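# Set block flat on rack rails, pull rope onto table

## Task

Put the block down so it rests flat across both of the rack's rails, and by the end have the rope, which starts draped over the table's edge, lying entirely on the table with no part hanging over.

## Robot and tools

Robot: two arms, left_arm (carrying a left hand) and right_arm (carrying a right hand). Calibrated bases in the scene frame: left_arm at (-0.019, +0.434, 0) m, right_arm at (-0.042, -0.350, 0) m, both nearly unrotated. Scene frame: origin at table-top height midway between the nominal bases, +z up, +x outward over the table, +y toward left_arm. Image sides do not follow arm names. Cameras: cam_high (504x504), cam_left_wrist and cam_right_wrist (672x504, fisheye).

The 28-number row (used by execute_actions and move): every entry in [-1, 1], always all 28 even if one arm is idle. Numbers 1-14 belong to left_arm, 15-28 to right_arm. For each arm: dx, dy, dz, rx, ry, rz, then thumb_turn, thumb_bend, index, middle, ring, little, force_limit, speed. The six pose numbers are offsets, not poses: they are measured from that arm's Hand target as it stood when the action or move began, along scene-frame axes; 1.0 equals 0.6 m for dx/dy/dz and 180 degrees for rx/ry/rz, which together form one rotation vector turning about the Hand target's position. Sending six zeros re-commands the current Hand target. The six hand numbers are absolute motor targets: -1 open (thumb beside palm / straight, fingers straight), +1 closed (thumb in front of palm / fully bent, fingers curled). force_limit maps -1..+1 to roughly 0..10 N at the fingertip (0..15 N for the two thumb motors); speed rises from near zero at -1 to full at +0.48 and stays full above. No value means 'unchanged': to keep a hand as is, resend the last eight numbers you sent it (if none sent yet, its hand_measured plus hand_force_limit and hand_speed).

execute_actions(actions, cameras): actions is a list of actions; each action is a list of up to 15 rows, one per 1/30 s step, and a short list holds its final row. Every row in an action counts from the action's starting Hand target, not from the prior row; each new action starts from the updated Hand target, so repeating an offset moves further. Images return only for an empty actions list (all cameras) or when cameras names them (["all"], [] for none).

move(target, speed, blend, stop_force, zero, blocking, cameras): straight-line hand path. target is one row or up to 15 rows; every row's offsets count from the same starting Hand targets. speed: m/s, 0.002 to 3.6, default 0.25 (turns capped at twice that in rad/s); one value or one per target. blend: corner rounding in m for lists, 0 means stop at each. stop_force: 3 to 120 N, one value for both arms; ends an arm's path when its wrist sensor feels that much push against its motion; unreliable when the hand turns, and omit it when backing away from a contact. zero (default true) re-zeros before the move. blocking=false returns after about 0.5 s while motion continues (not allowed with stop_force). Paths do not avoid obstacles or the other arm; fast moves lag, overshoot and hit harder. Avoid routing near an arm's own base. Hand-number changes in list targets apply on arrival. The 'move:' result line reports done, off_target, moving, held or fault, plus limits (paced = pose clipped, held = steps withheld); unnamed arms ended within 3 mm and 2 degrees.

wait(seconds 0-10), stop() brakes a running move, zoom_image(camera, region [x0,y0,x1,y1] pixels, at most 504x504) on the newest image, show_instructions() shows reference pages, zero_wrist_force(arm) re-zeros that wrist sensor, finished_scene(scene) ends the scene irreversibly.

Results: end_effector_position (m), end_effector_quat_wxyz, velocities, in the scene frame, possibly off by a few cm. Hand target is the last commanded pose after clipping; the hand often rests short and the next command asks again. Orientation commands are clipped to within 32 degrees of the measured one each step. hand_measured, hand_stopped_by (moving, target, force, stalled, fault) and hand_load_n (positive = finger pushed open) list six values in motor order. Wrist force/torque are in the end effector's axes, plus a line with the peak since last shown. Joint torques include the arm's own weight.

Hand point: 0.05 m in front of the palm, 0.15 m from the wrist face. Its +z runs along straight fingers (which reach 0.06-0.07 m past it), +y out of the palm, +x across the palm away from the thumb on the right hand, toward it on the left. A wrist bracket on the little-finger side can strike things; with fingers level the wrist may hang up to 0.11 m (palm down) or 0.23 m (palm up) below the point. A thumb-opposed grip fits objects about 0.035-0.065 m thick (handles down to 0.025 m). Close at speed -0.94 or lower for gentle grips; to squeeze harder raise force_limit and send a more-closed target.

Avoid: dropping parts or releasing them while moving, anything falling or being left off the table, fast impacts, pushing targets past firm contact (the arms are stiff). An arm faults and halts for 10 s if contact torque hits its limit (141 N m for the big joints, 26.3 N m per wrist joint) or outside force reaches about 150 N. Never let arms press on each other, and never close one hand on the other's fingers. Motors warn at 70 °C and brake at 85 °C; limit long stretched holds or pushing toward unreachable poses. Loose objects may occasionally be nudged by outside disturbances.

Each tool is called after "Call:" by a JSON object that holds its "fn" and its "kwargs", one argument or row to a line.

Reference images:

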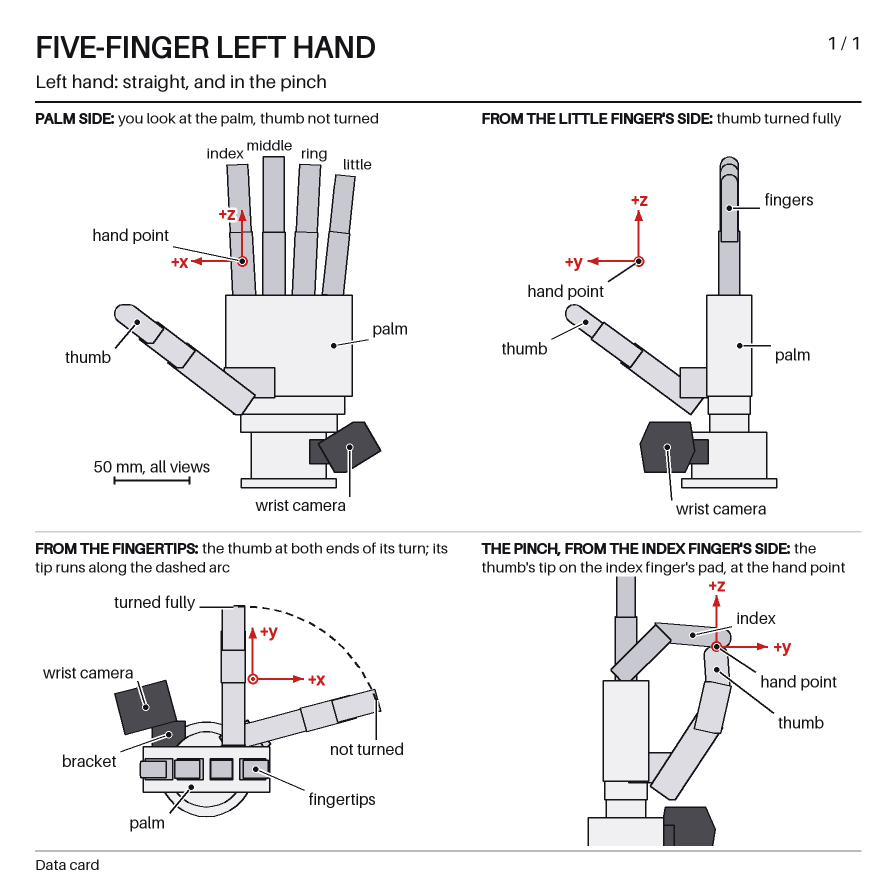

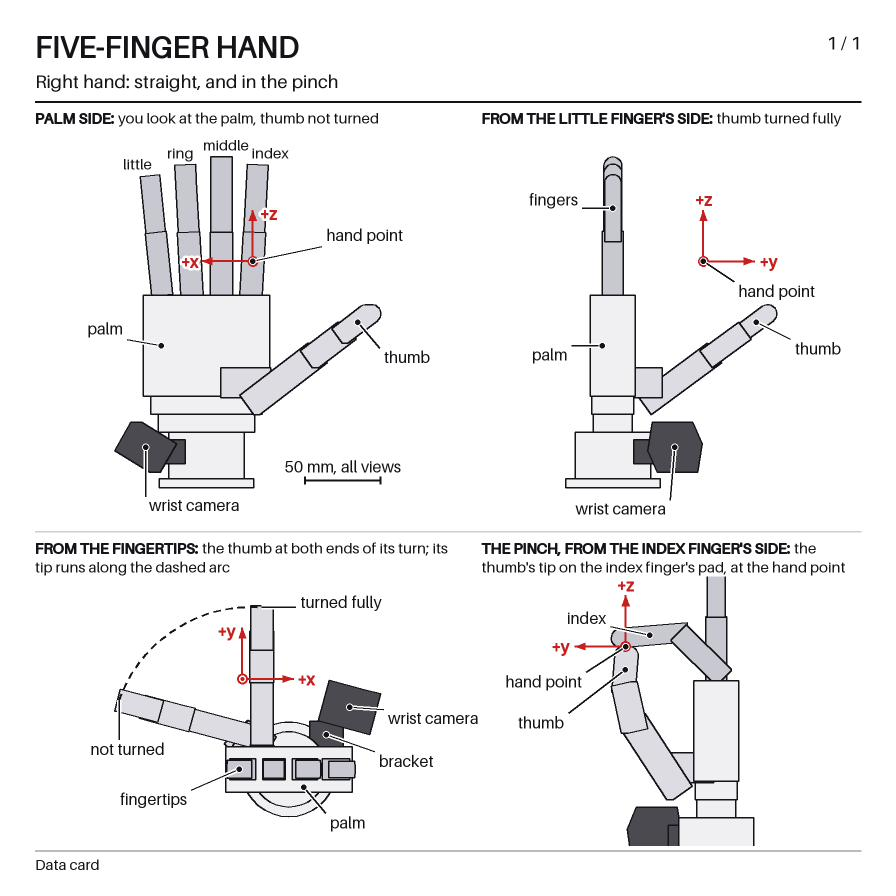

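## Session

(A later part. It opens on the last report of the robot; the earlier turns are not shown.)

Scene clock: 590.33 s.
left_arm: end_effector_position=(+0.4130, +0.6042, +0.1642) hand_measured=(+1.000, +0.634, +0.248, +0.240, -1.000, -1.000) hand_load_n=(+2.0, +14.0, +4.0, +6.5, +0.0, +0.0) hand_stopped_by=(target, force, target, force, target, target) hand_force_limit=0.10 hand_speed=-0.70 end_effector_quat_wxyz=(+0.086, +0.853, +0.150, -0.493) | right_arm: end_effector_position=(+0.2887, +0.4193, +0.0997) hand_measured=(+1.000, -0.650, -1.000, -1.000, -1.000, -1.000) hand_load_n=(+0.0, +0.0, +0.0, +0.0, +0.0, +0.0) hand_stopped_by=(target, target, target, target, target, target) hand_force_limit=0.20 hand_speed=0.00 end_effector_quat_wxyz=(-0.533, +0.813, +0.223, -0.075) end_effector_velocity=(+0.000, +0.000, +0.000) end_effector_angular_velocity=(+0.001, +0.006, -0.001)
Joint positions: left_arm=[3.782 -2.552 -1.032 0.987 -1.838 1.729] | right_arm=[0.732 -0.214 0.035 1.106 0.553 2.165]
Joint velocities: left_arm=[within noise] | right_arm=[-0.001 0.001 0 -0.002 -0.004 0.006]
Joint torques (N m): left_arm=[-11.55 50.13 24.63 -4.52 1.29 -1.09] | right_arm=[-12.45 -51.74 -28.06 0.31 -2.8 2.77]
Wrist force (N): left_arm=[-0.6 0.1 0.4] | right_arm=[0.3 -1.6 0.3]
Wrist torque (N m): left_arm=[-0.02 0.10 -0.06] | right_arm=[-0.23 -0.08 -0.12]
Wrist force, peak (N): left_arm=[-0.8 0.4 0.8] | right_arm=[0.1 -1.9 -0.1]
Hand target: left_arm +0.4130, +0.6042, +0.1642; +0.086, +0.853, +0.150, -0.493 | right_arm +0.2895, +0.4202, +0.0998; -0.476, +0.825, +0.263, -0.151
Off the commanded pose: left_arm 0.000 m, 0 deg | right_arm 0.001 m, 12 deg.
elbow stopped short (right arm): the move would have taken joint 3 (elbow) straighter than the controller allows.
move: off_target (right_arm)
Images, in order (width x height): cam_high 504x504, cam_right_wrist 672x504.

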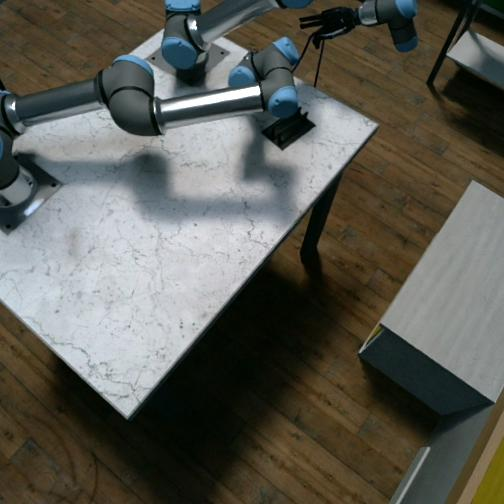

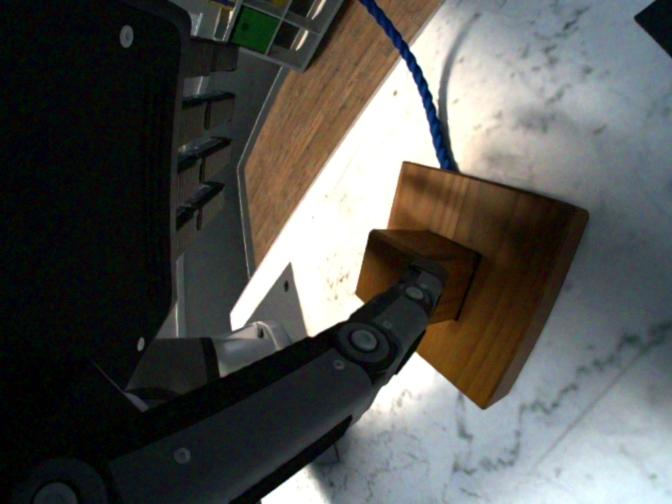

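Call:
{"fn": "move", "kwargs": {
  "target": [0,0,0,0,0,0,1,1.0,0.25,0.25,-1,-1,0.1,-0.7,-0.005,-0.013,0,0,0,0,1,-0.7,-1,-1,-1,-1,0.2,0],
  "speed": 0.1
}}

Call:
{"fn": "move", "kwargs": {
  "target": [0,0,0,0,0,0,1,1.0,0.25,0.25,-1,-1,0.1,-0.7,0,0,-0.055,0,0,0,1,-0.7,-0.7,-0.7,-1,-1,0.2,0],
  "speed": 0.06,
  "stop_force": 8,
  "cameras": ["cam_left_wrist","cam_right_wrist"]
}}

Call:
{"fn": "zoom_image", "kwargs": {
  "camera": "cam_right_wrist",
  "region": [180, 50, 600, 370]
}}

Scene clock: 606.90 s.
left_arm: end_effector_position=(+0.4130, +0.6042, +0.1642) hand_measured=(+1.000, +0.634, +0.248, +0.240, -1.000, -1.000) hand_load_n=(+1.5, +14.0, +4.0, +6.5, +0.0, +0.0) hand_stopped_by=(target, force, target, force, target, target) hand_force_limit=0.10 hand_speed=-0.70 end_effector_quat_wxyz=(+0.086, +0.853, +0.150, -0.493) | right_arm: end_effector_position=(+0.2857, +0.4116, +0.0996) hand_measured=(+1.000, -0.700, -1.000, -1.000, -1.000, -1.000) hand_load_n=(+0.0, +0.0, +0.0, +0.0, +0.0, +0.0) hand_stopped_by=(target, target, target, target, target, target) hand_force_limit=0.20 hand_speed=0.00 end_effector_quat_wxyz=(-0.527, +0.815, +0.227, -0.083) end_effector_velocity=(+0.000, +0.000, +0.000) end_effector_angular_velocity=(-0.001, -0.004, +0.001)
Joint positions: left_arm=[3.782 -2.552 -1.032 0.987 -1.838 1.729] | right_arm=[0.728 -0.212 0.035 1.153 0.548 2.125]
Joint velocities: left_arm=[within noise] | right_arm=[0 0 -0.001 0.003 0.002 -0.005]
Joint torques (N m): left_arm=[-10.53 49.67 23.1 -4.36 1.09 -0.88] | right_arm=[-12.6 -51.35 -28.32 3.4 0.41 -2.09]
Wrist force (N): left_arm=[-0.4 0.0 0.5] | right_arm=[0.0 -1.5 0.4]
Wrist torque (N m): left_arm=[-0.04 0.09 -0.04] | right_arm=[-0.20 -0.03 0.07]
Wrist force, peak (N): left_arm=[-0.5 0.4 0.8] | right_arm=[0.3 -1.9 0.2]
Hand target: left_arm +0.4130, +0.6042, +0.1642; +0.086, +0.853, +0.150, -0.493 | right_arm +0.2865, +0.4124, +0.0998; -0.476, +0.825, +0.263, -0.151
Off the commanded pose: left_arm 0.000 m, 0 deg | right_arm 0.001 m, 11 deg.
elbow stopped short (right arm): the move would have taken joint 3 (elbow) straighter than the controller allows.
move: off_target (right_arm)

Scene clock: 609.50 s.
left_arm: end_effector_position=(+0.4130, +0.6042, +0.1642) hand_measured=(+1.000, +0.634, +0.248, +0.240, -1.000, -1.000) hand_load_n=(+1.5, +14.0, +4.0, +7.0, +0.0, +0.0) hand_stopped_by=(target, force, target, force, target, target) hand_force_limit=0.10 hand_speed=-0.70 end_effector_quat_wxyz=(+0.086, +0.853, +0.150, -0.493) | right_arm: end_effector_position=(+0.2857, +0.4115, +0.0666) hand_measured=(+1.000, -0.700, -0.700, -0.700, -1.000, -1.000) hand_load_n=(+0.0, +0.0, +0.0, +0.0, +0.0, +0.0) hand_stopped_by=(target, target, target, target, target, target) hand_force_limit=0.20 hand_speed=0.00 end_effector_quat_wxyz=(-0.520, +0.818, +0.231, -0.088)
Joint positions: left_arm=[3.782 -2.552 -1.032 0.987 -1.838 1.729] | right_arm=[0.73 -0.17 0.035 1.144 0.551 2.099]
Joint torques (N m): left_arm=[-10.5 49.45 23.19 -4.33 1.15 -0.96] | right_arm=[13.22 -51.35 -27.98 0.46 0.61 -2.19]
Wrist force (N): left_arm=[-0.6 0.1 0.5] | right_arm=[-0.1 -1.7 0.1]
Wrist torque (N m): left_arm=[-0.03 0.11 -0.06] | right_arm=[-0.24 0.00 0.04]
Wrist force, peak (N): left_arm=[-0.5 0.2 0.9] | right_arm=[0.2 -1.9 0.2]
Hand target: left_arm +0.4130, +0.6042, +0.1642; +0.086, +0.853, +0.150, -0.493 | right_arm +0.2865, +0.4124, +0.0668; -0.476, +0.825, +0.263, -0.151
Off the commanded pose: left_arm 0.000 m, 0 deg | right_arm 0.001 m, 10 deg.
elbow stopped short (right arm): the move would have taken joint 3 (elbow) straighter than the controller allows.
move: off_target (right_arm)
Images, in order (width x height): cam_left_wrist 672x504, cam_right_wrist 672x504.

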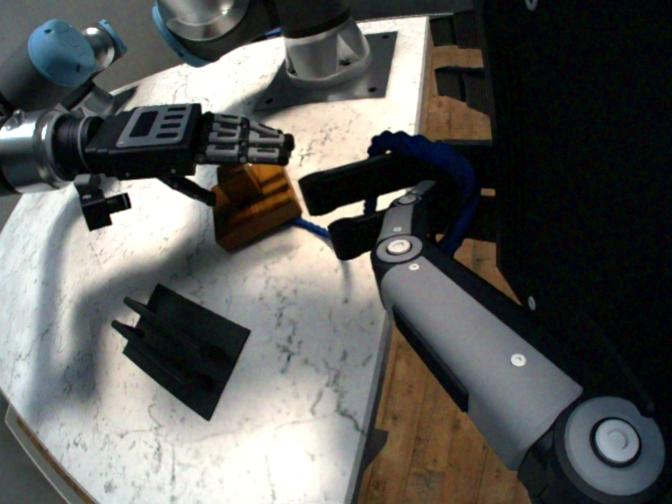

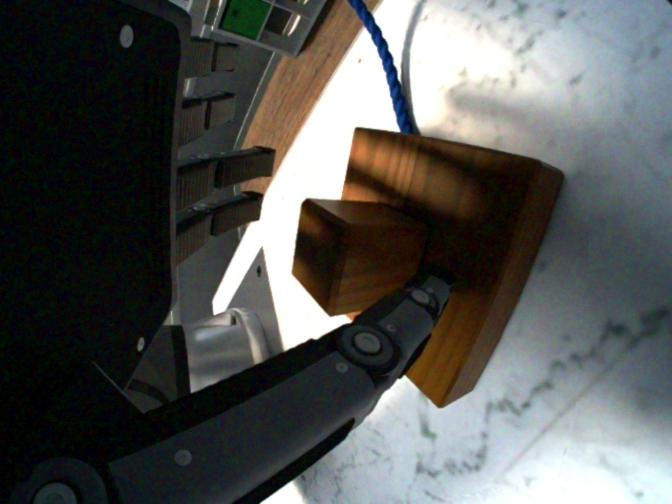

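Scaled by 1.200 from the camera's 672x504 image, which has a finer 960x720 frame.

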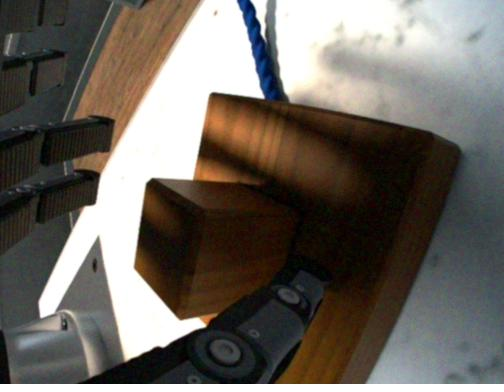

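Call:
{"fn": "move", "kwargs": {
  "target": [0,0,0,0,0,0,1,1.0,0.25,0.25,-1,-1,0.1,-0.7,0,0,-0.005,0,0,0,1,-0.55,-0.3,-0.3,-1,-1,0.2,-0.5],
  "speed": 0.06
}}

Call:
{"fn": "move", "kwargs": {
  "target": [0,0,0,0,0,0,1,1.0,0.25,0.25,-1,-1,0.1,-0.7,0,0,0,0,0,0,1,0.3,0.4,0.4,-1,-1,0.3,-0.85],
  "speed": 0.06,
  "cameras": ["cam_left_wrist","cam_right_wrist"]
}}

Call:
{"fn": "zoom_image", "kwargs": {
  "camera": "cam_right_wrist",
  "region": [180, 50, 600, 370]
}}

Scene clock: 616.03 s.
left_arm: end_effector_position=(+0.4130, +0.6042, +0.1642) hand_measured=(+1.000, +0.634, +0.248, +0.240, -1.000, -1.000) hand_load_n=(+1.5, +14.0, +4.0, +7.0, +0.0, +0.0) hand_stopped_by=(target, force, target, force, target, target) hand_force_limit=0.10 hand_speed=-0.70 end_effector_quat_wxyz=(+0.086, +0.853, +0.150, -0.493) | right_arm: end_effector_position=(+0.2857, +0.4115, +0.0637) hand_measured=(+1.000, -0.550, -0.300, -0.300, -1.000, -1.000) hand_load_n=(+0.0, +0.0, +0.0, +0.0, +0.0, +0.0) hand_stopped_by=(target, target, target, target, target, target) hand_force_limit=0.20 hand_speed=-0.50 end_effector_quat_wxyz=(-0.520, +0.818, +0.231, -0.088)
Joint positions: left_arm=[3.782 -2.552 -1.032 0.987 -1.838 1.729] | right_arm=[0.73 -0.166 0.035 1.143 0.552 2.097]
Joint torques (N m): left_arm=[-11.98 50.15 23.74 -4.42 1.06 -1.04] | right_arm=[13.02 -52.15 -28.17 0.53 0.48 2.55]
Wrist force (N): left_arm=[-0.6 0.0 0.8] | right_arm=[0.2 -1.4 0.1]
Wrist torque (N m): left_arm=[-0.06 0.11 -0.05] | right_arm=[-0.19 -0.05 -0.05]
Wrist force, peak (N): left_arm=[-0.5 0.3 0.9] | right_arm=[0.0 -2.0 -0.1]
Hand target: left_arm +0.4130, +0.6042, +0.1642; +0.086, +0.853, +0.150, -0.493 | right_arm +0.2865, +0.4124, +0.0638; -0.476, +0.825, +0.263, -0.151
Off the commanded pose: left_arm 0.000 m, 0 deg | right_arm 0.001 m, 10 deg.
elbow stopped short (right arm): the move would have taken joint 3 (elbow) straighter than the controller allows.
move: off_target (right_arm)

Scene clock: 616.90 s.
left_arm: end_effector_position=(+0.4130, +0.6042, +0.1642) hand_measured=(+1.000, +0.634, +0.248, +0.240, -1.000, -1.000) hand_load_n=(+1.5, +14.0, +4.0, +6.5, +0.0, +0.0) hand_stopped_by=(target, force, target, force, target, target) hand_force_limit=0.10 hand_speed=-0.70 end_effector_quat_wxyz=(+0.086, +0.853, +0.150, -0.493) | right_arm: end_effector_position=(+0.2857, +0.4115, +0.0636) hand_measured=(+1.000, -0.436, -0.054, -0.094, -1.000, -1.000) hand_load_n=(+0.5, +13.0, +9.0, +4.5, +0.0, +0.0) hand_stopped_by=(target, force, force, force, target, target) hand_force_limit=0.30 hand_speed=-0.85 end_effector_quat_wxyz=(-0.520, +0.818, +0.231, -0.088)
Joint positions: left_arm=[3.782 -2.552 -1.032 0.987 -1.838 1.729] | right_arm=[0.73 -0.166 0.035 1.142 0.552 2.098]
Joint torques (N m): left_arm=[-9.93 50.53 22.71 -4.38 1.07 -1.04] | right_arm=[11.32 -52.98 -27.74 0.93 0.28 2.5]
Wrist force (N): left_arm=[-0.4 0.3 0.9] | right_arm=[-0.3 -2.4 0.3]
Wrist torque (N m): left_arm=[-0.02 0.10 -0.05] | right_arm=[-0.29 -0.02 -0.10]
Wrist force, peak (N): left_arm=[-0.7 0.2 0.7] | right_arm=[0.1 -2.4 0.0]
Hand target: left_arm +0.4130, +0.6042, +0.1642; +0.086, +0.853, +0.150, -0.493 | right_arm +0.2865, +0.4124, +0.0638; -0.476, +0.825, +0.263, -0.151
Off the commanded pose: left_arm 0.000 m, 0 deg | right_arm 0.001 m, 10 deg.
elbow stopped short (right arm): the move would have taken joint 3 (elbow) straighter than the controller allows.
move: off_target (right_arm)
Images, in order (width x height): cam_left_wrist 672x504, cam_right_wrist 672x504.

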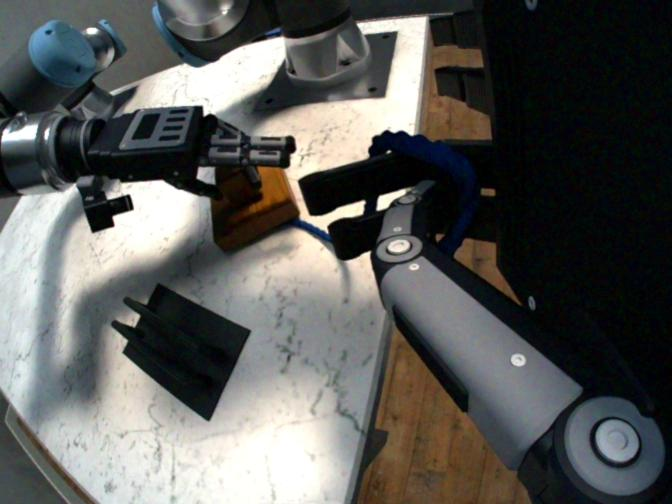

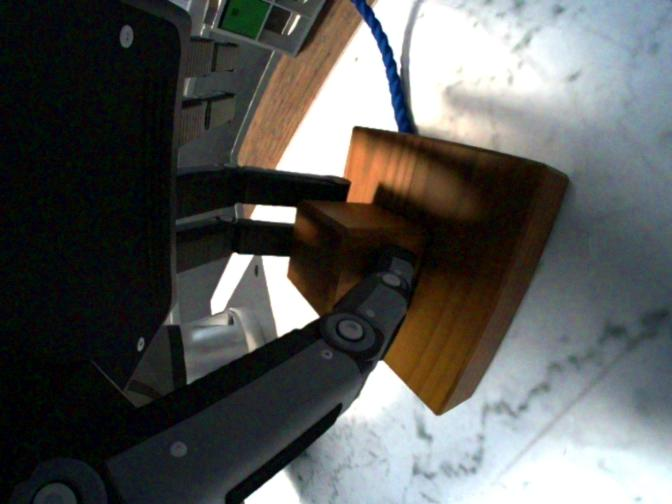

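Scaled by 1.200 from the camera's 672x504 image, which has a finer 960x720 frame.

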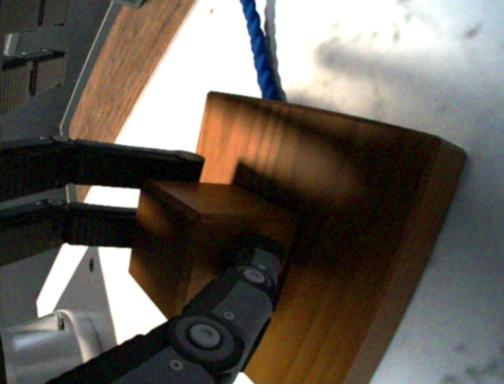

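Call:
{"fn": "move", "kwargs": {
  "target": [0,0,0,0,0,0,1,1.0,0.25,0.25,-1,-1,0.1,-0.7,0,-0.01,0.05,0,0,0,1,0.3,0.4,0.4,-1,-1,0.3,-0.85],
  "speed": 0.04,
  "cameras": ["all"]
}}

Call:
{"fn": "zoom_image", "kwargs": {
  "camera": "cam_left_wrist",
  "region": [150, 90, 400, 290]
}}

Scene clock: 624.97 s.
left_arm: end_effector_position=(+0.4130, +0.6042, +0.1642) hand_measured=(+1.000, +0.634, +0.248, +0.240, -1.000, -1.000) hand_load_n=(+1.5, +13.5, +4.0, +6.5, +0.0, +0.0) hand_stopped_by=(target, force, target, force, target, target) hand_force_limit=0.10 hand_speed=-0.70 end_effector_quat_wxyz=(+0.086, +0.853, +0.150, -0.493) | right_arm: end_effector_position=(+0.2857, +0.4056, +0.0932) hand_measured=(+1.000, -0.436, -0.054, -0.094, -1.000, -1.000) hand_load_n=(+0.5, +14.0, +8.5, +4.0, +0.0, +0.0) hand_stopped_by=(target, force, force, force, target, target) hand_force_limit=0.30 hand_speed=-0.85 end_effector_quat_wxyz=(-0.521, +0.817, +0.231, -0.088)
Joint positions: left_arm=[3.782 -2.552 -1.032 0.987 -1.838 1.729] | right_arm=[0.723 -0.202 0.035 1.184 0.546 2.09]
Joint torques (N m): left_arm=[-10.6 50.58 23.75 -4.39 0.85 -0.95] | right_arm=[-12.25 -77.93 -27.15 3.36 -3.07 -2.16]
Wrist force (N): left_arm=[-0.4 0.1 0.8] | right_arm=[-0.1 0.9 1.4]
Wrist torque (N m): left_arm=[-0.04 0.09 -0.05] | right_arm=[-0.15 -0.04 0.09]
Wrist force, peak (N): left_arm=[-0.4 0.1 1.1] | right_arm=[0.3 -2.3 0.5]
Hand target: left_arm +0.4130, +0.6042, +0.1642; +0.086, +0.853, +0.150, -0.493 | right_arm +0.2865, +0.4064, +0.0938; -0.476, +0.825, +0.263, -0.151
Off the commanded pose: left_arm 0.000 m, 0 deg | right_arm 0.001 m, 10 deg.
elbow stopped short (right arm): the move would have taken joint 3 (elbow) straighter than the controller allows.
move: off_target (right_arm)

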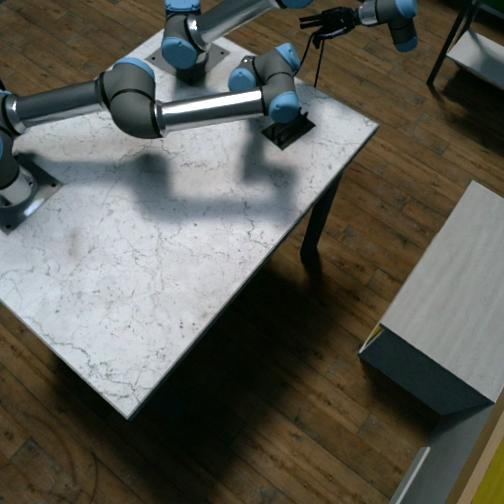

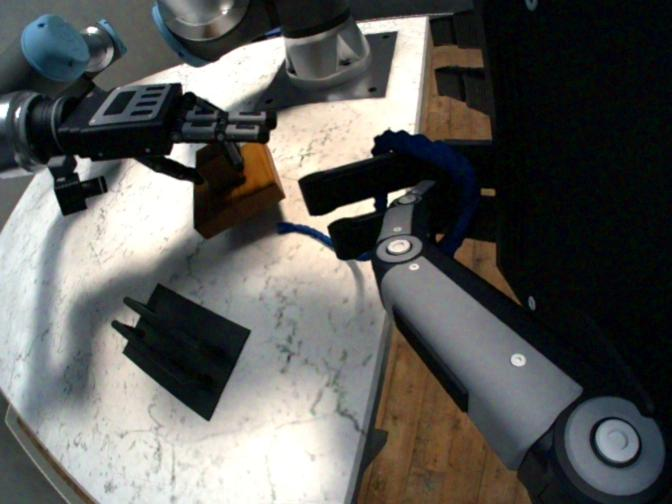

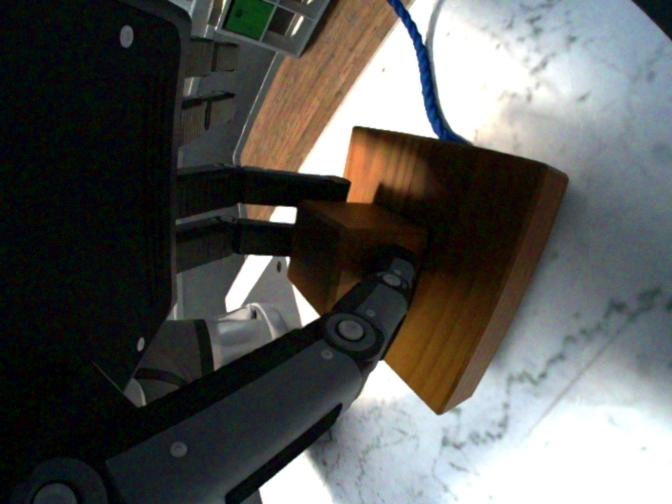

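Scaled by 2.016 from the camera's 672x504 image, which has a finer 960x720 frame.

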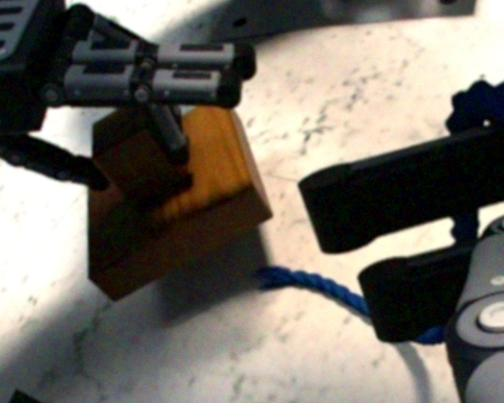

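Call:
{"fn": "zoom_image", "kwargs": {
  "camera": "cam_left_wrist",
  "region": [90, 260, 270, 440]
}}

Call:
{"fn": "zoom_image", "kwargs": {
  "camera": "cam_left_wrist",
  "region": [170, 110, 310, 250]
}}

Scaled by 2.800 from the camera's 672x504 image, which has a finer 960x720 frame.

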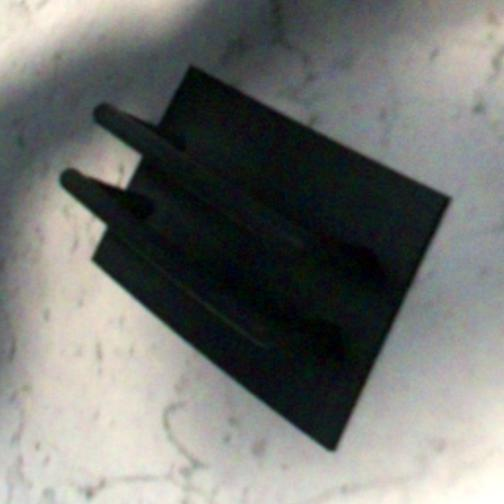

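Scaled by 3.600 from the camera's 672x504 image, which has a finer 960x720 frame.

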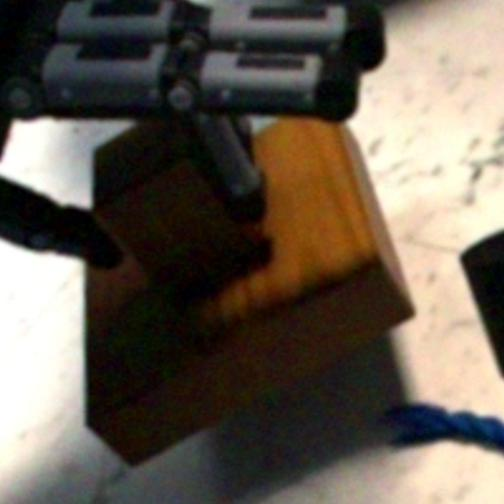

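Call:
{"fn": "move", "kwargs": {
  "target": [
    [0,0,0,0,0,0,1,1.0,0.25,0.25,-1,-1,0.1,-0.7,0.0,-0.02,0.12,0,0,0,1,0.3,0.4,0.4,-1,-1,0.3,-0.85],
    [0,0,0,0,0,0,1,1.0,0.25,0.25,-1,-1,0.1,-0.7,0.349,-0.045,0.12,0.0255,-0.0285,-0.3053,1,0.3,0.4,0.4,-1,-1,0.3,-0.85]
  ],
  "speed": 0.12,
  "blend": 0.03,
  "cameras": ["all"]
}}

Call:
{"fn": "zoom_image", "kwargs": {
  "camera": "cam_left_wrist",
  "region": [60, 180, 340, 440]
}}

Scene clock: 699.63 s.
left_arm: end_effector_position=(+0.4130, +0.6042, +0.1642) hand_measured=(+1.000, +0.634, +0.248, +0.240, -1.000, -1.000) hand_load_n=(+1.5, +14.0, +4.5, +6.5, +0.0, +0.0) hand_stopped_by=(target, force, target, force, target, target) hand_force_limit=0.10 hand_speed=-0.70 end_effector_quat_wxyz=(+0.086, +0.853, +0.150, -0.493) | right_arm: end_effector_position=(+0.4959, +0.3794, +0.1658) hand_measured=(+1.000, -0.436, -0.054, -0.094, -1.000, -1.000) hand_load_n=(+0.5, +14.0, +8.5, +4.0, -0.5, +0.0) hand_stopped_by=(target, force, force, force, target, target) hand_force_limit=0.30 hand_speed=-0.85 end_effector_quat_wxyz=(-0.512, +0.840, -0.121, +0.131)
Joint positions: left_arm=[3.782 -2.552 -1.032 0.987 -1.838 1.729] | right_arm=[0.624 -0.502 0.367 0.652 1.106 2.785]
Joint torques (N m): left_arm=[-10.99 51.75 23.72 -4.53 0.79 -1.04] | right_arm=[12.94 -74.43 -13.42 -1.48 1.27 2.59]
Wrist force (N): left_arm=[-0.5 0.4 0.6] | right_arm=[-0.6 1.4 1.2]
Wrist torque (N m): left_arm=[0.01 0.10 -0.06] | right_arm=[-0.08 0.03 -0.08]
Wrist force, peak (N): left_arm=[-0.6 0.7 0.8] | right_arm=[-0.2 1.5 1.6]
Hand target: left_arm +0.4130, +0.6042, +0.1642; +0.086, +0.853, +0.150, -0.493 | right_arm +0.4959, +0.3794, +0.1658; -0.512, +0.840, -0.121, +0.131
Off the commanded pose: left_arm 0.000 m, 0 deg | right_arm 0.000 m, 0 deg.
elbow stopped short (right arm): the move would have taken joint 3 (elbow) straighter than the controller allows.
move: done

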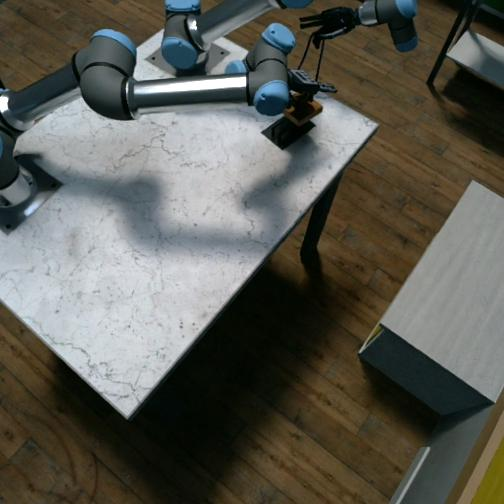

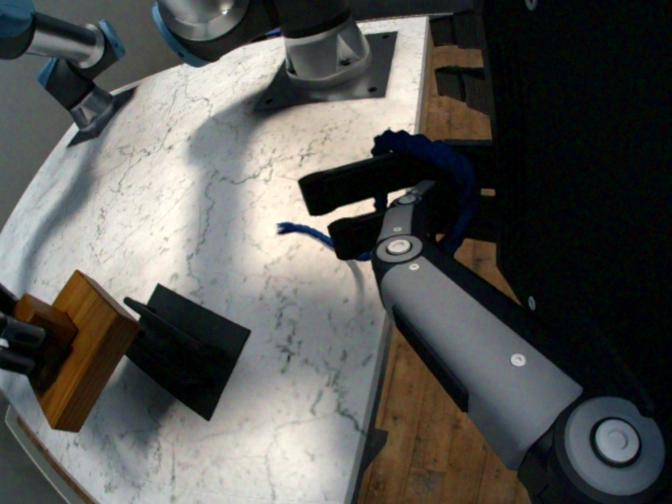

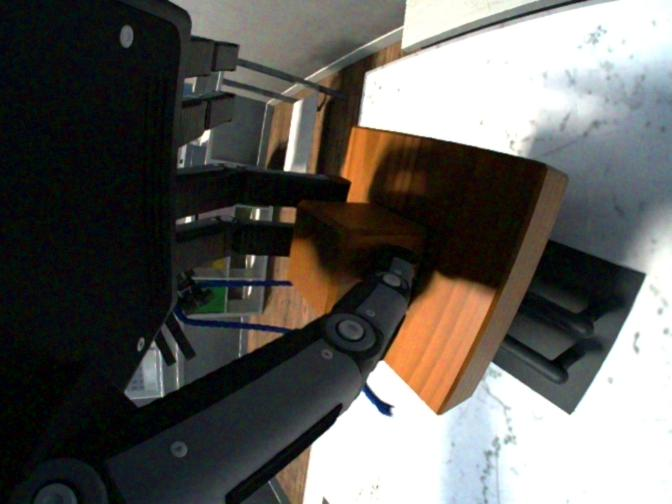

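Scaled by 1.800 from the camera's 672x504 image, which has a finer 960x720 frame.

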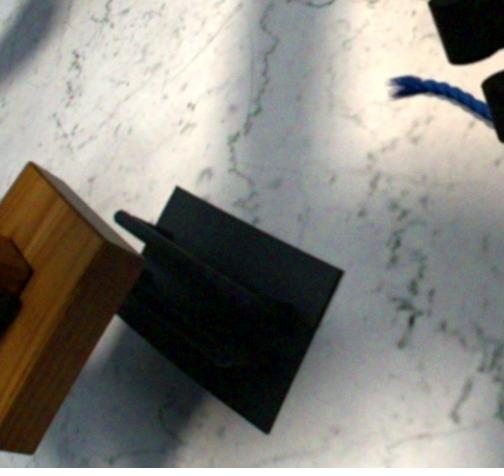

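Call:
{"fn": "move", "kwargs": {
  "target": [
    [0,0,0,0,0,0,1,1.0,0.25,0.25,-1,-1,0.1,-0.7,-0.04,-0.013,0.0,0,0,0,1,0.3,0.4,0.4,-1,-1,0.3,-0.85],
    [0,0,0,0,0,0,1,1.0,0.25,0.25,-1,-1,0.1,-0.7,-0.04,-0.013,-0.077,0,0,0,1,0.3,0.4,0.4,-1,-1,0.3,-0.85]
  ],
  "speed": 0.08,
  "blend": 0.005,
  "cameras": ["all"]
}}

Call:
{"fn": "zoom_image", "kwargs": {
  "camera": "cam_left_wrist",
  "region": [60, 220, 300, 440]
}}

Call:
{"fn": "zoom_image", "kwargs": {
  "camera": "cam_right_wrist",
  "region": [400, 120, 672, 440]
}}

Scene clock: 720.57 s.
left_arm: end_effector_position=(+0.4130, +0.6042, +0.1642) hand_measured=(+1.000, +0.634, +0.248, +0.240, -1.000, -1.000) hand_load_n=(+1.5, +14.0, +4.0, +6.5, +0.0, +0.0) hand_stopped_by=(target, force, target, force, target, target) hand_force_limit=0.10 hand_speed=-0.70 end_effector_quat_wxyz=(+0.086, +0.853, +0.150, -0.493) | right_arm: end_effector_position=(+0.4719, +0.3716, +0.1197) hand_measured=(+1.000, -0.436, -0.054, -0.094, -1.000, -1.000) hand_load_n=(+0.5, +14.0, +8.5, +4.0, +0.0, +0.0) hand_stopped_by=(target, force, force, force, target, target) hand_force_limit=0.30 hand_speed=-0.85 end_effector_quat_wxyz=(-0.512, +0.840, -0.121, +0.131)
Joint positions: left_arm=[3.782 -2.552 -1.032 0.987 -1.838 1.729] | right_arm=[0.636 -0.612 0.696 0.43 1.116 2.792]
Joint torques (N m): left_arm=[-10.97 53.07 23 -4.44 0.68 -1.05] | right_arm=[13.13 -47.68 -12.37 -1.59 1.17 2.58]
Wrist force (N): left_arm=[-0.4 0.3 0.9] | right_arm=[-0.3 1.3 1.0]
Wrist torque (N m): left_arm=[-0.01 0.09 -0.06] | right_arm=[-0.09 0.01 -0.10]
Wrist force, peak (N): left_arm=[-0.8 0.3 0.8] | right_arm=[-0.5 1.6 1.3]
Hand target: left_arm +0.4130, +0.6042, +0.1642; +0.086, +0.853, +0.150, -0.493 | right_arm +0.4719, +0.3716, +0.1196; -0.512, +0.840, -0.121, +0.131
Off the commanded pose: left_arm 0.000 m, 0 deg | right_arm 0.000 m, 0 deg.
move: done

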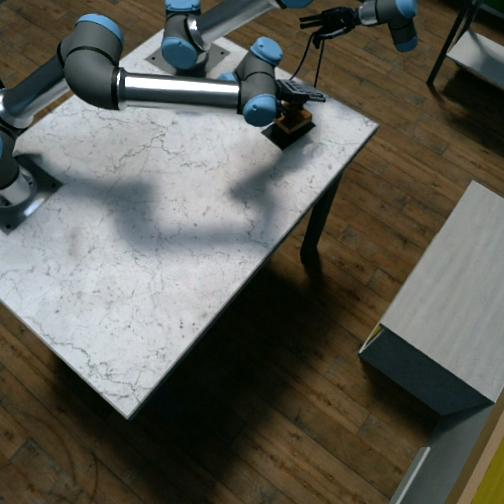

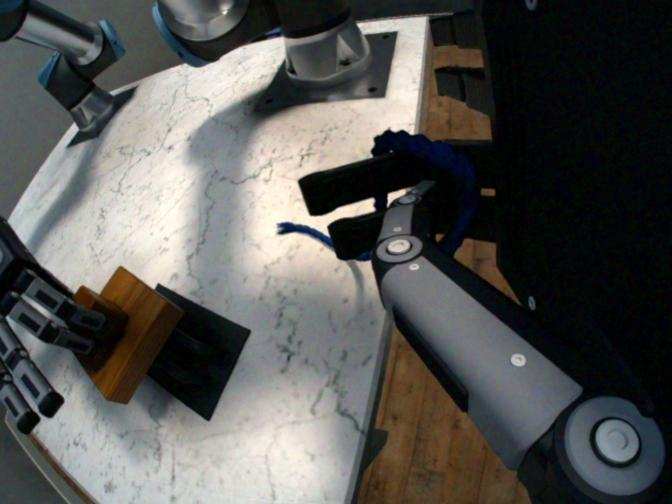

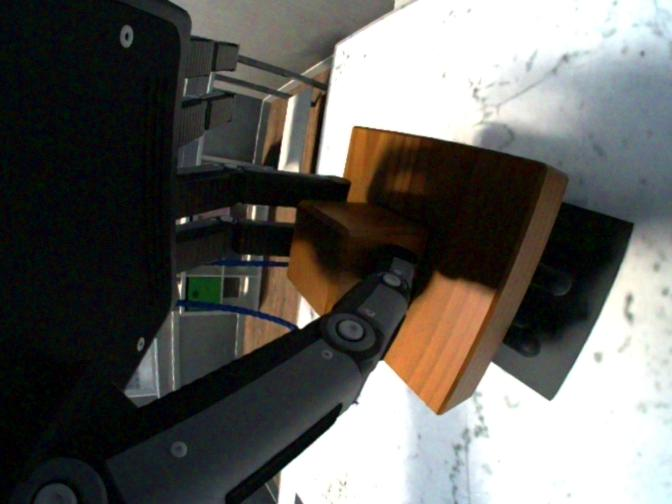

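Scaled by 2.100 from the camera's 672x504 image, which has a finer 960x720 frame.

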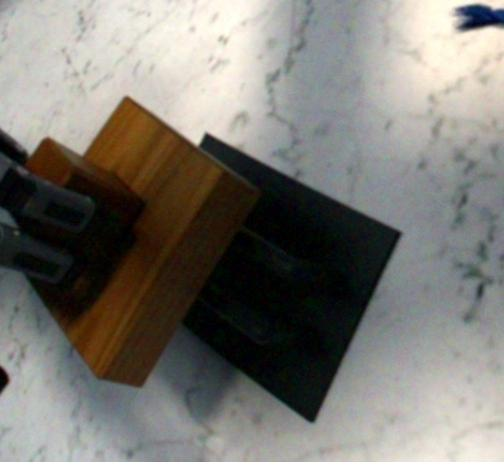

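Scaled by 1.575 from the camera's 672x504 image, which has a finer 960x720 frame.

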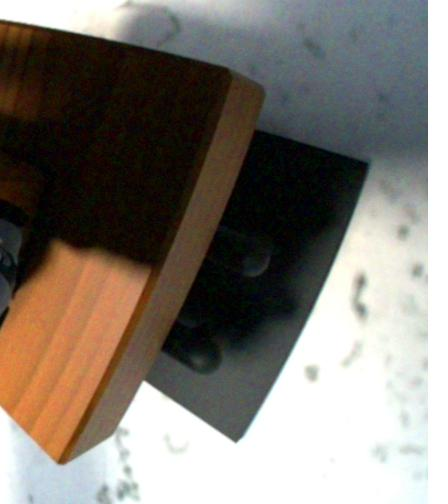

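Call:
{"fn": "move", "kwargs": {
  "target": [0,0,0,0,0,0,1,1.0,0.25,0.25,-1,-1,0.1,-0.7,-0.005,0,-0.035,0,0,0,1,0.3,0.4,0.4,-1,-1,0.3,-0.85],
  "speed": 0.02,
  "stop_force": 3.5,
  "cameras": ["cam_left_wrist","cam_right_wrist"]
}}

Call:
{"fn": "zoom_image", "kwargs": {
  "camera": "cam_right_wrist",
  "region": [400, 120, 672, 440]
}}

Call:
{"fn": "zoom_image", "kwargs": {
  "camera": "cam_left_wrist",
  "region": [60, 220, 300, 440]
}}

Scene clock: 735.27 s.
left_arm: end_effector_position=(+0.4130, +0.6042, +0.1642) hand_measured=(+1.000, +0.634, +0.248, +0.240, -1.000, -1.000) hand_load_n=(+1.5, +14.0, +4.0, +6.5, +0.0, +0.0) hand_stopped_by=(target, force, target, force, target, target) hand_force_limit=0.10 hand_speed=-0.70 end_effector_quat_wxyz=(+0.086, +0.853, +0.150, -0.493) | right_arm: end_effector_position=(+0.4702, +0.3716, +0.1087) hand_measured=(+1.000, -0.436, -0.054, -0.094, -1.000, -1.000) hand_load_n=(+0.0, +13.0, +8.5, +4.5, +0.0, +0.0) hand_stopped_by=(target, force, force, force, target, target) hand_force_limit=0.30 hand_speed=-0.85 end_effector_quat_wxyz=(-0.512, +0.840, -0.121, +0.131)
Joint positions: left_arm=[3.782 -2.552 -1.032 0.987 -1.838 1.729] | right_arm=[0.638 -0.612 0.724 0.401 1.117 2.792]
Joint torques (N m): left_arm=[-11.62 52.9 22.86 -4.5 0.5 -0.88] | right_arm=[-7.9 -51.72 -32.42 1.13 -2.23 -0.72]
Wrist force (N): left_arm=[-0.3 0.2 0.5] | right_arm=[-0.2 0.7 0.2]
Wrist torque (N m): left_arm=[-0.01 0.07 -0.04] | right_arm=[-0.15 -0.01 -0.11]
Wrist force, peak (N): left_arm=[-0.8 0.1 0.9] | right_arm=[2.6 -6.0 -1.5]
Hand target: left_arm +0.4130, +0.6042, +0.1642; +0.086, +0.853, +0.150, -0.493 | right_arm +0.4703, +0.3716, +0.1087; -0.512, +0.840, -0.121, +0.131 (not the last commanded pose)
Off the commanded pose: left_arm 0.000 m, 0 deg | right_arm 0.010 m, 0 deg.
move: contact (right_arm)
Images, in order (width x height): cam_left_wrist 672x504, cam_right_wrist 672x504.

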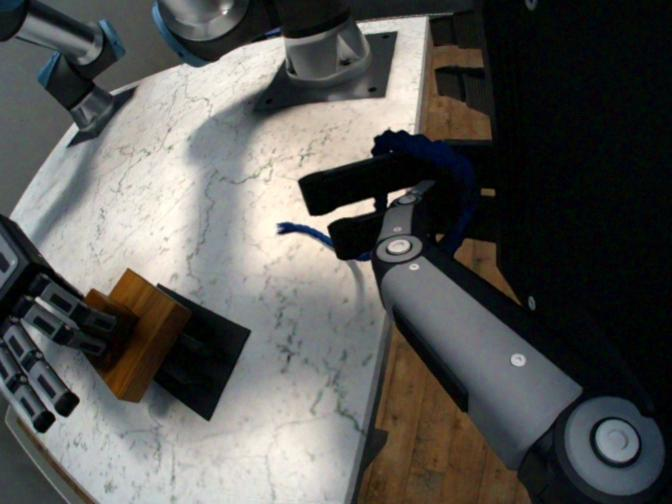

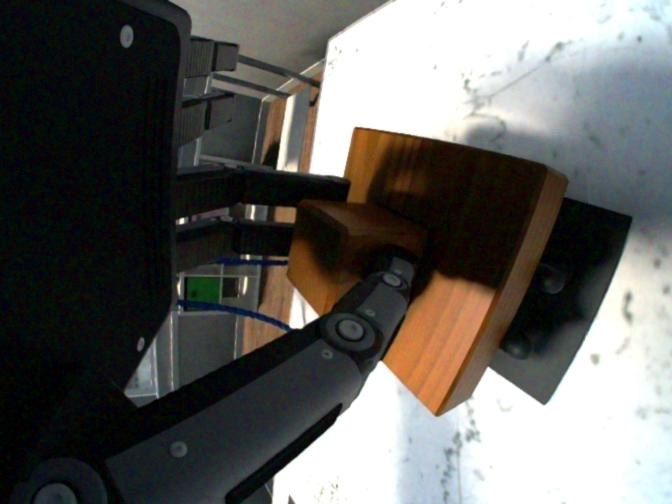

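Scaled by 1.575 from the camera's 672x504 image, which has a finer 960x720 frame.

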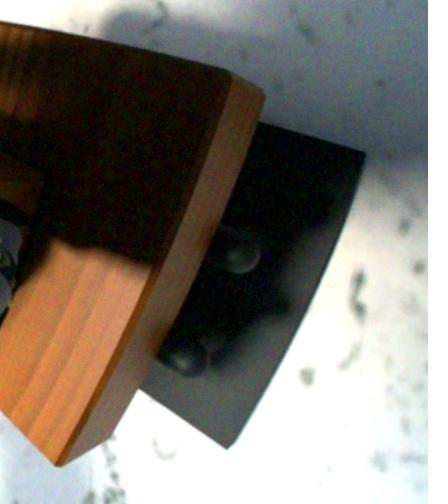

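Scaled by 2.100 from the camera's 672x504 image, which has a finer 960x720 frame.

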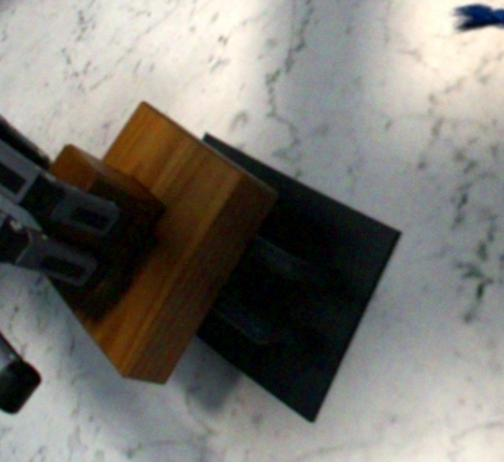

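Call:
{"fn": "move", "kwargs": {
  "target": [0,0,0,0,0,0,1,1.0,0.25,0.25,-1,-1,0.1,-0.7,0,0,-0.0015,0,0,0,1,0.3,0.4,0.4,-1,-1,0.3,-0.85],
  "speed": 0.02
}}

Call:
{"fn": "move", "kwargs": {
  "target": [0,0,0,0,0,0,1,1.0,0.25,0.25,-1,-1,0.1,-0.7,0,0,0,0,0,0,1,-0.6,-0.3,-0.3,-1,-1,0.3,-0.8],
  "speed": 0.02,
  "cameras": ["cam_left_wrist","cam_right_wrist"]
}}

Call:
{"fn": "zoom_image", "kwargs": {
  "camera": "cam_right_wrist",
  "region": [280, 100, 672, 440]
}}

Scene clock: 745.37 s.
left_arm: end_effector_position=(+0.4130, +0.6042, +0.1642) hand_measured=(+1.000, +0.634, +0.248, +0.240, -1.000, -1.000) hand_load_n=(+1.5, +13.5, +4.0, +6.5, +0.0, +0.0) hand_stopped_by=(target, force, target, force, target, target) hand_force_limit=0.10 hand_speed=-0.70 end_effector_quat_wxyz=(+0.086, +0.853, +0.150, -0.493) | right_arm: end_effector_position=(+0.4703, +0.3716, +0.1080) hand_measured=(+1.000, -0.436, -0.054, -0.094, -1.000, -1.000) hand_load_n=(-1.0, +10.5, +10.0, +5.5, +0.0, +0.0) hand_stopped_by=(target, force, force, force, target, target) hand_force_limit=0.30 hand_speed=-0.85 end_effector_quat_wxyz=(-0.512, +0.840, -0.121, +0.131)
Joint positions: left_arm=[3.782 -2.552 -1.032 0.987 -1.838 1.729] | right_arm=[0.638 -0.611 0.725 0.4 1.117 2.792]
Joint torques (N m): left_arm=[-10.94 53.19 23.73 -4.5 0.55 -0.88] | right_arm=[-10.17 -41.72 -8.1 -0.08 -2.19 -1.99]
Wrist force (N): left_arm=[-0.5 0.0 0.5] | right_arm=[2.3 -6.2 -1.2]
Wrist torque (N m): left_arm=[-0.04 0.10 -0.05] | right_arm=[-0.33 0.04 -0.19]
Wrist force, peak (N): left_arm=[-0.7 0.2 0.9] | right_arm=[2.3 -6.2 -1.2]
Hand target: left_arm +0.4130, +0.6042, +0.1642; +0.086, +0.853, +0.150, -0.493 | right_arm +0.4703, +0.3716, +0.1078; -0.512, +0.840, -0.121, +0.131
Off the commanded pose: left_arm 0.000 m, 0 deg | right_arm 0.000 m, 0 deg.
move: done

Scene clock: 746.23 s.
left_arm: end_effector_position=(+0.4130, +0.6042, +0.1642) hand_measured=(+1.000, +0.634, +0.248, +0.240, -1.000, -1.000) hand_load_n=(+1.5, +14.0, +4.5, +6.5, +0.0, +0.0) hand_stopped_by=(target, force, target, force, target, target) hand_force_limit=0.10 hand_speed=-0.70 end_effector_quat_wxyz=(+0.086, +0.853, +0.150, -0.493) | right_arm: end_effector_position=(+0.4703, +0.3716, +0.1078) hand_measured=(+1.000, -0.600, -0.300, -0.300, -1.000, -1.000) hand_load_n=(+0.0, +0.0, +0.0, +0.0, +0.0, +0.0) hand_stopped_by=(target, target, target, target, target, target) hand_force_limit=0.30 hand_speed=-0.80 end_effector_quat_wxyz=(-0.512, +0.840, -0.121, +0.131)
Joint positions: left_arm=[3.782 -2.552 -1.032 0.987 -1.838 1.729] | right_arm=[0.638 -0.611 0.725 0.399 1.117 2.792]
Joint torques (N m): left_arm=[-11.32 52.94 23.53 -4.4 0.45 -0.97] | right_arm=[-10.36 -53.64 -16.81 -1.09 -1.78 -1.63]
Wrist force (N): left_arm=[-0.5 0.4 0.7] | right_arm=[0.0 -1.1 0.1]
Wrist torque (N m): left_arm=[0.00 0.10 -0.06] | right_arm=[-0.15 -0.01 -0.13]
Wrist force, peak (N): left_arm=[-0.7 0.3 0.8] | right_arm=[2.9 -7.3 -1.5]
Hand target: left_arm +0.4130, +0.6042, +0.1642; +0.086, +0.853, +0.150, -0.493 | right_arm +0.4703, +0.3716, +0.1078; -0.512, +0.840, -0.121, +0.131
Off the commanded pose: left_arm 0.000 m, 0 deg | right_arm 0.000 m, 0 deg.
move: done
Images, in order (width x height): cam_left_wrist 672x504, cam_right_wrist 672x504.

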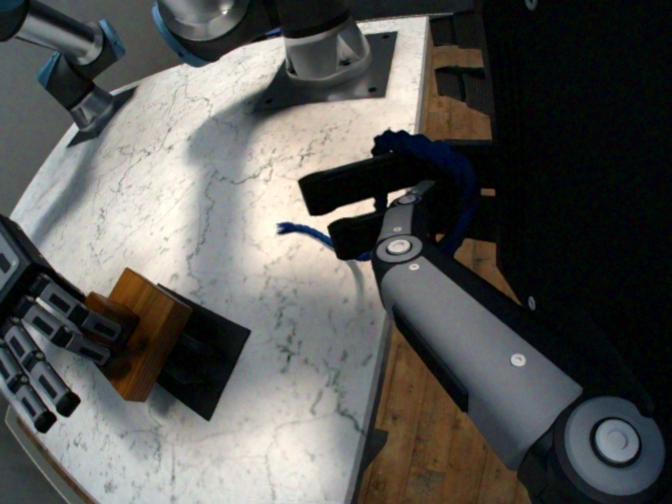

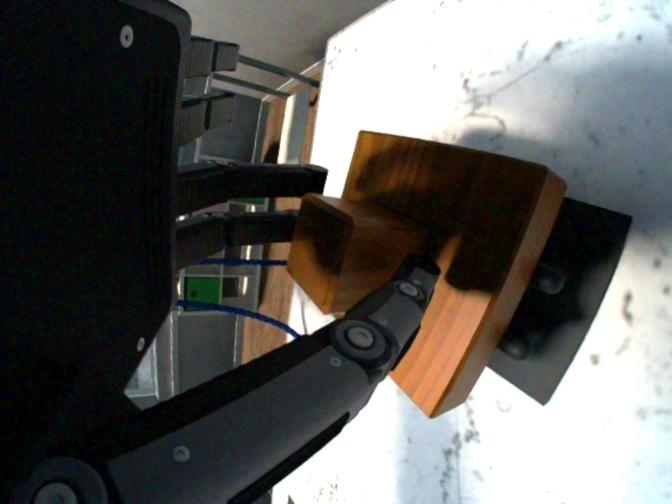

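Scaled by 1.286 from the camera's 672x504 image, which has a finer 960x720 frame.

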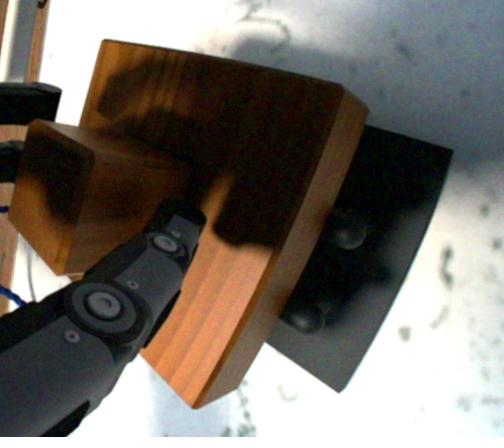

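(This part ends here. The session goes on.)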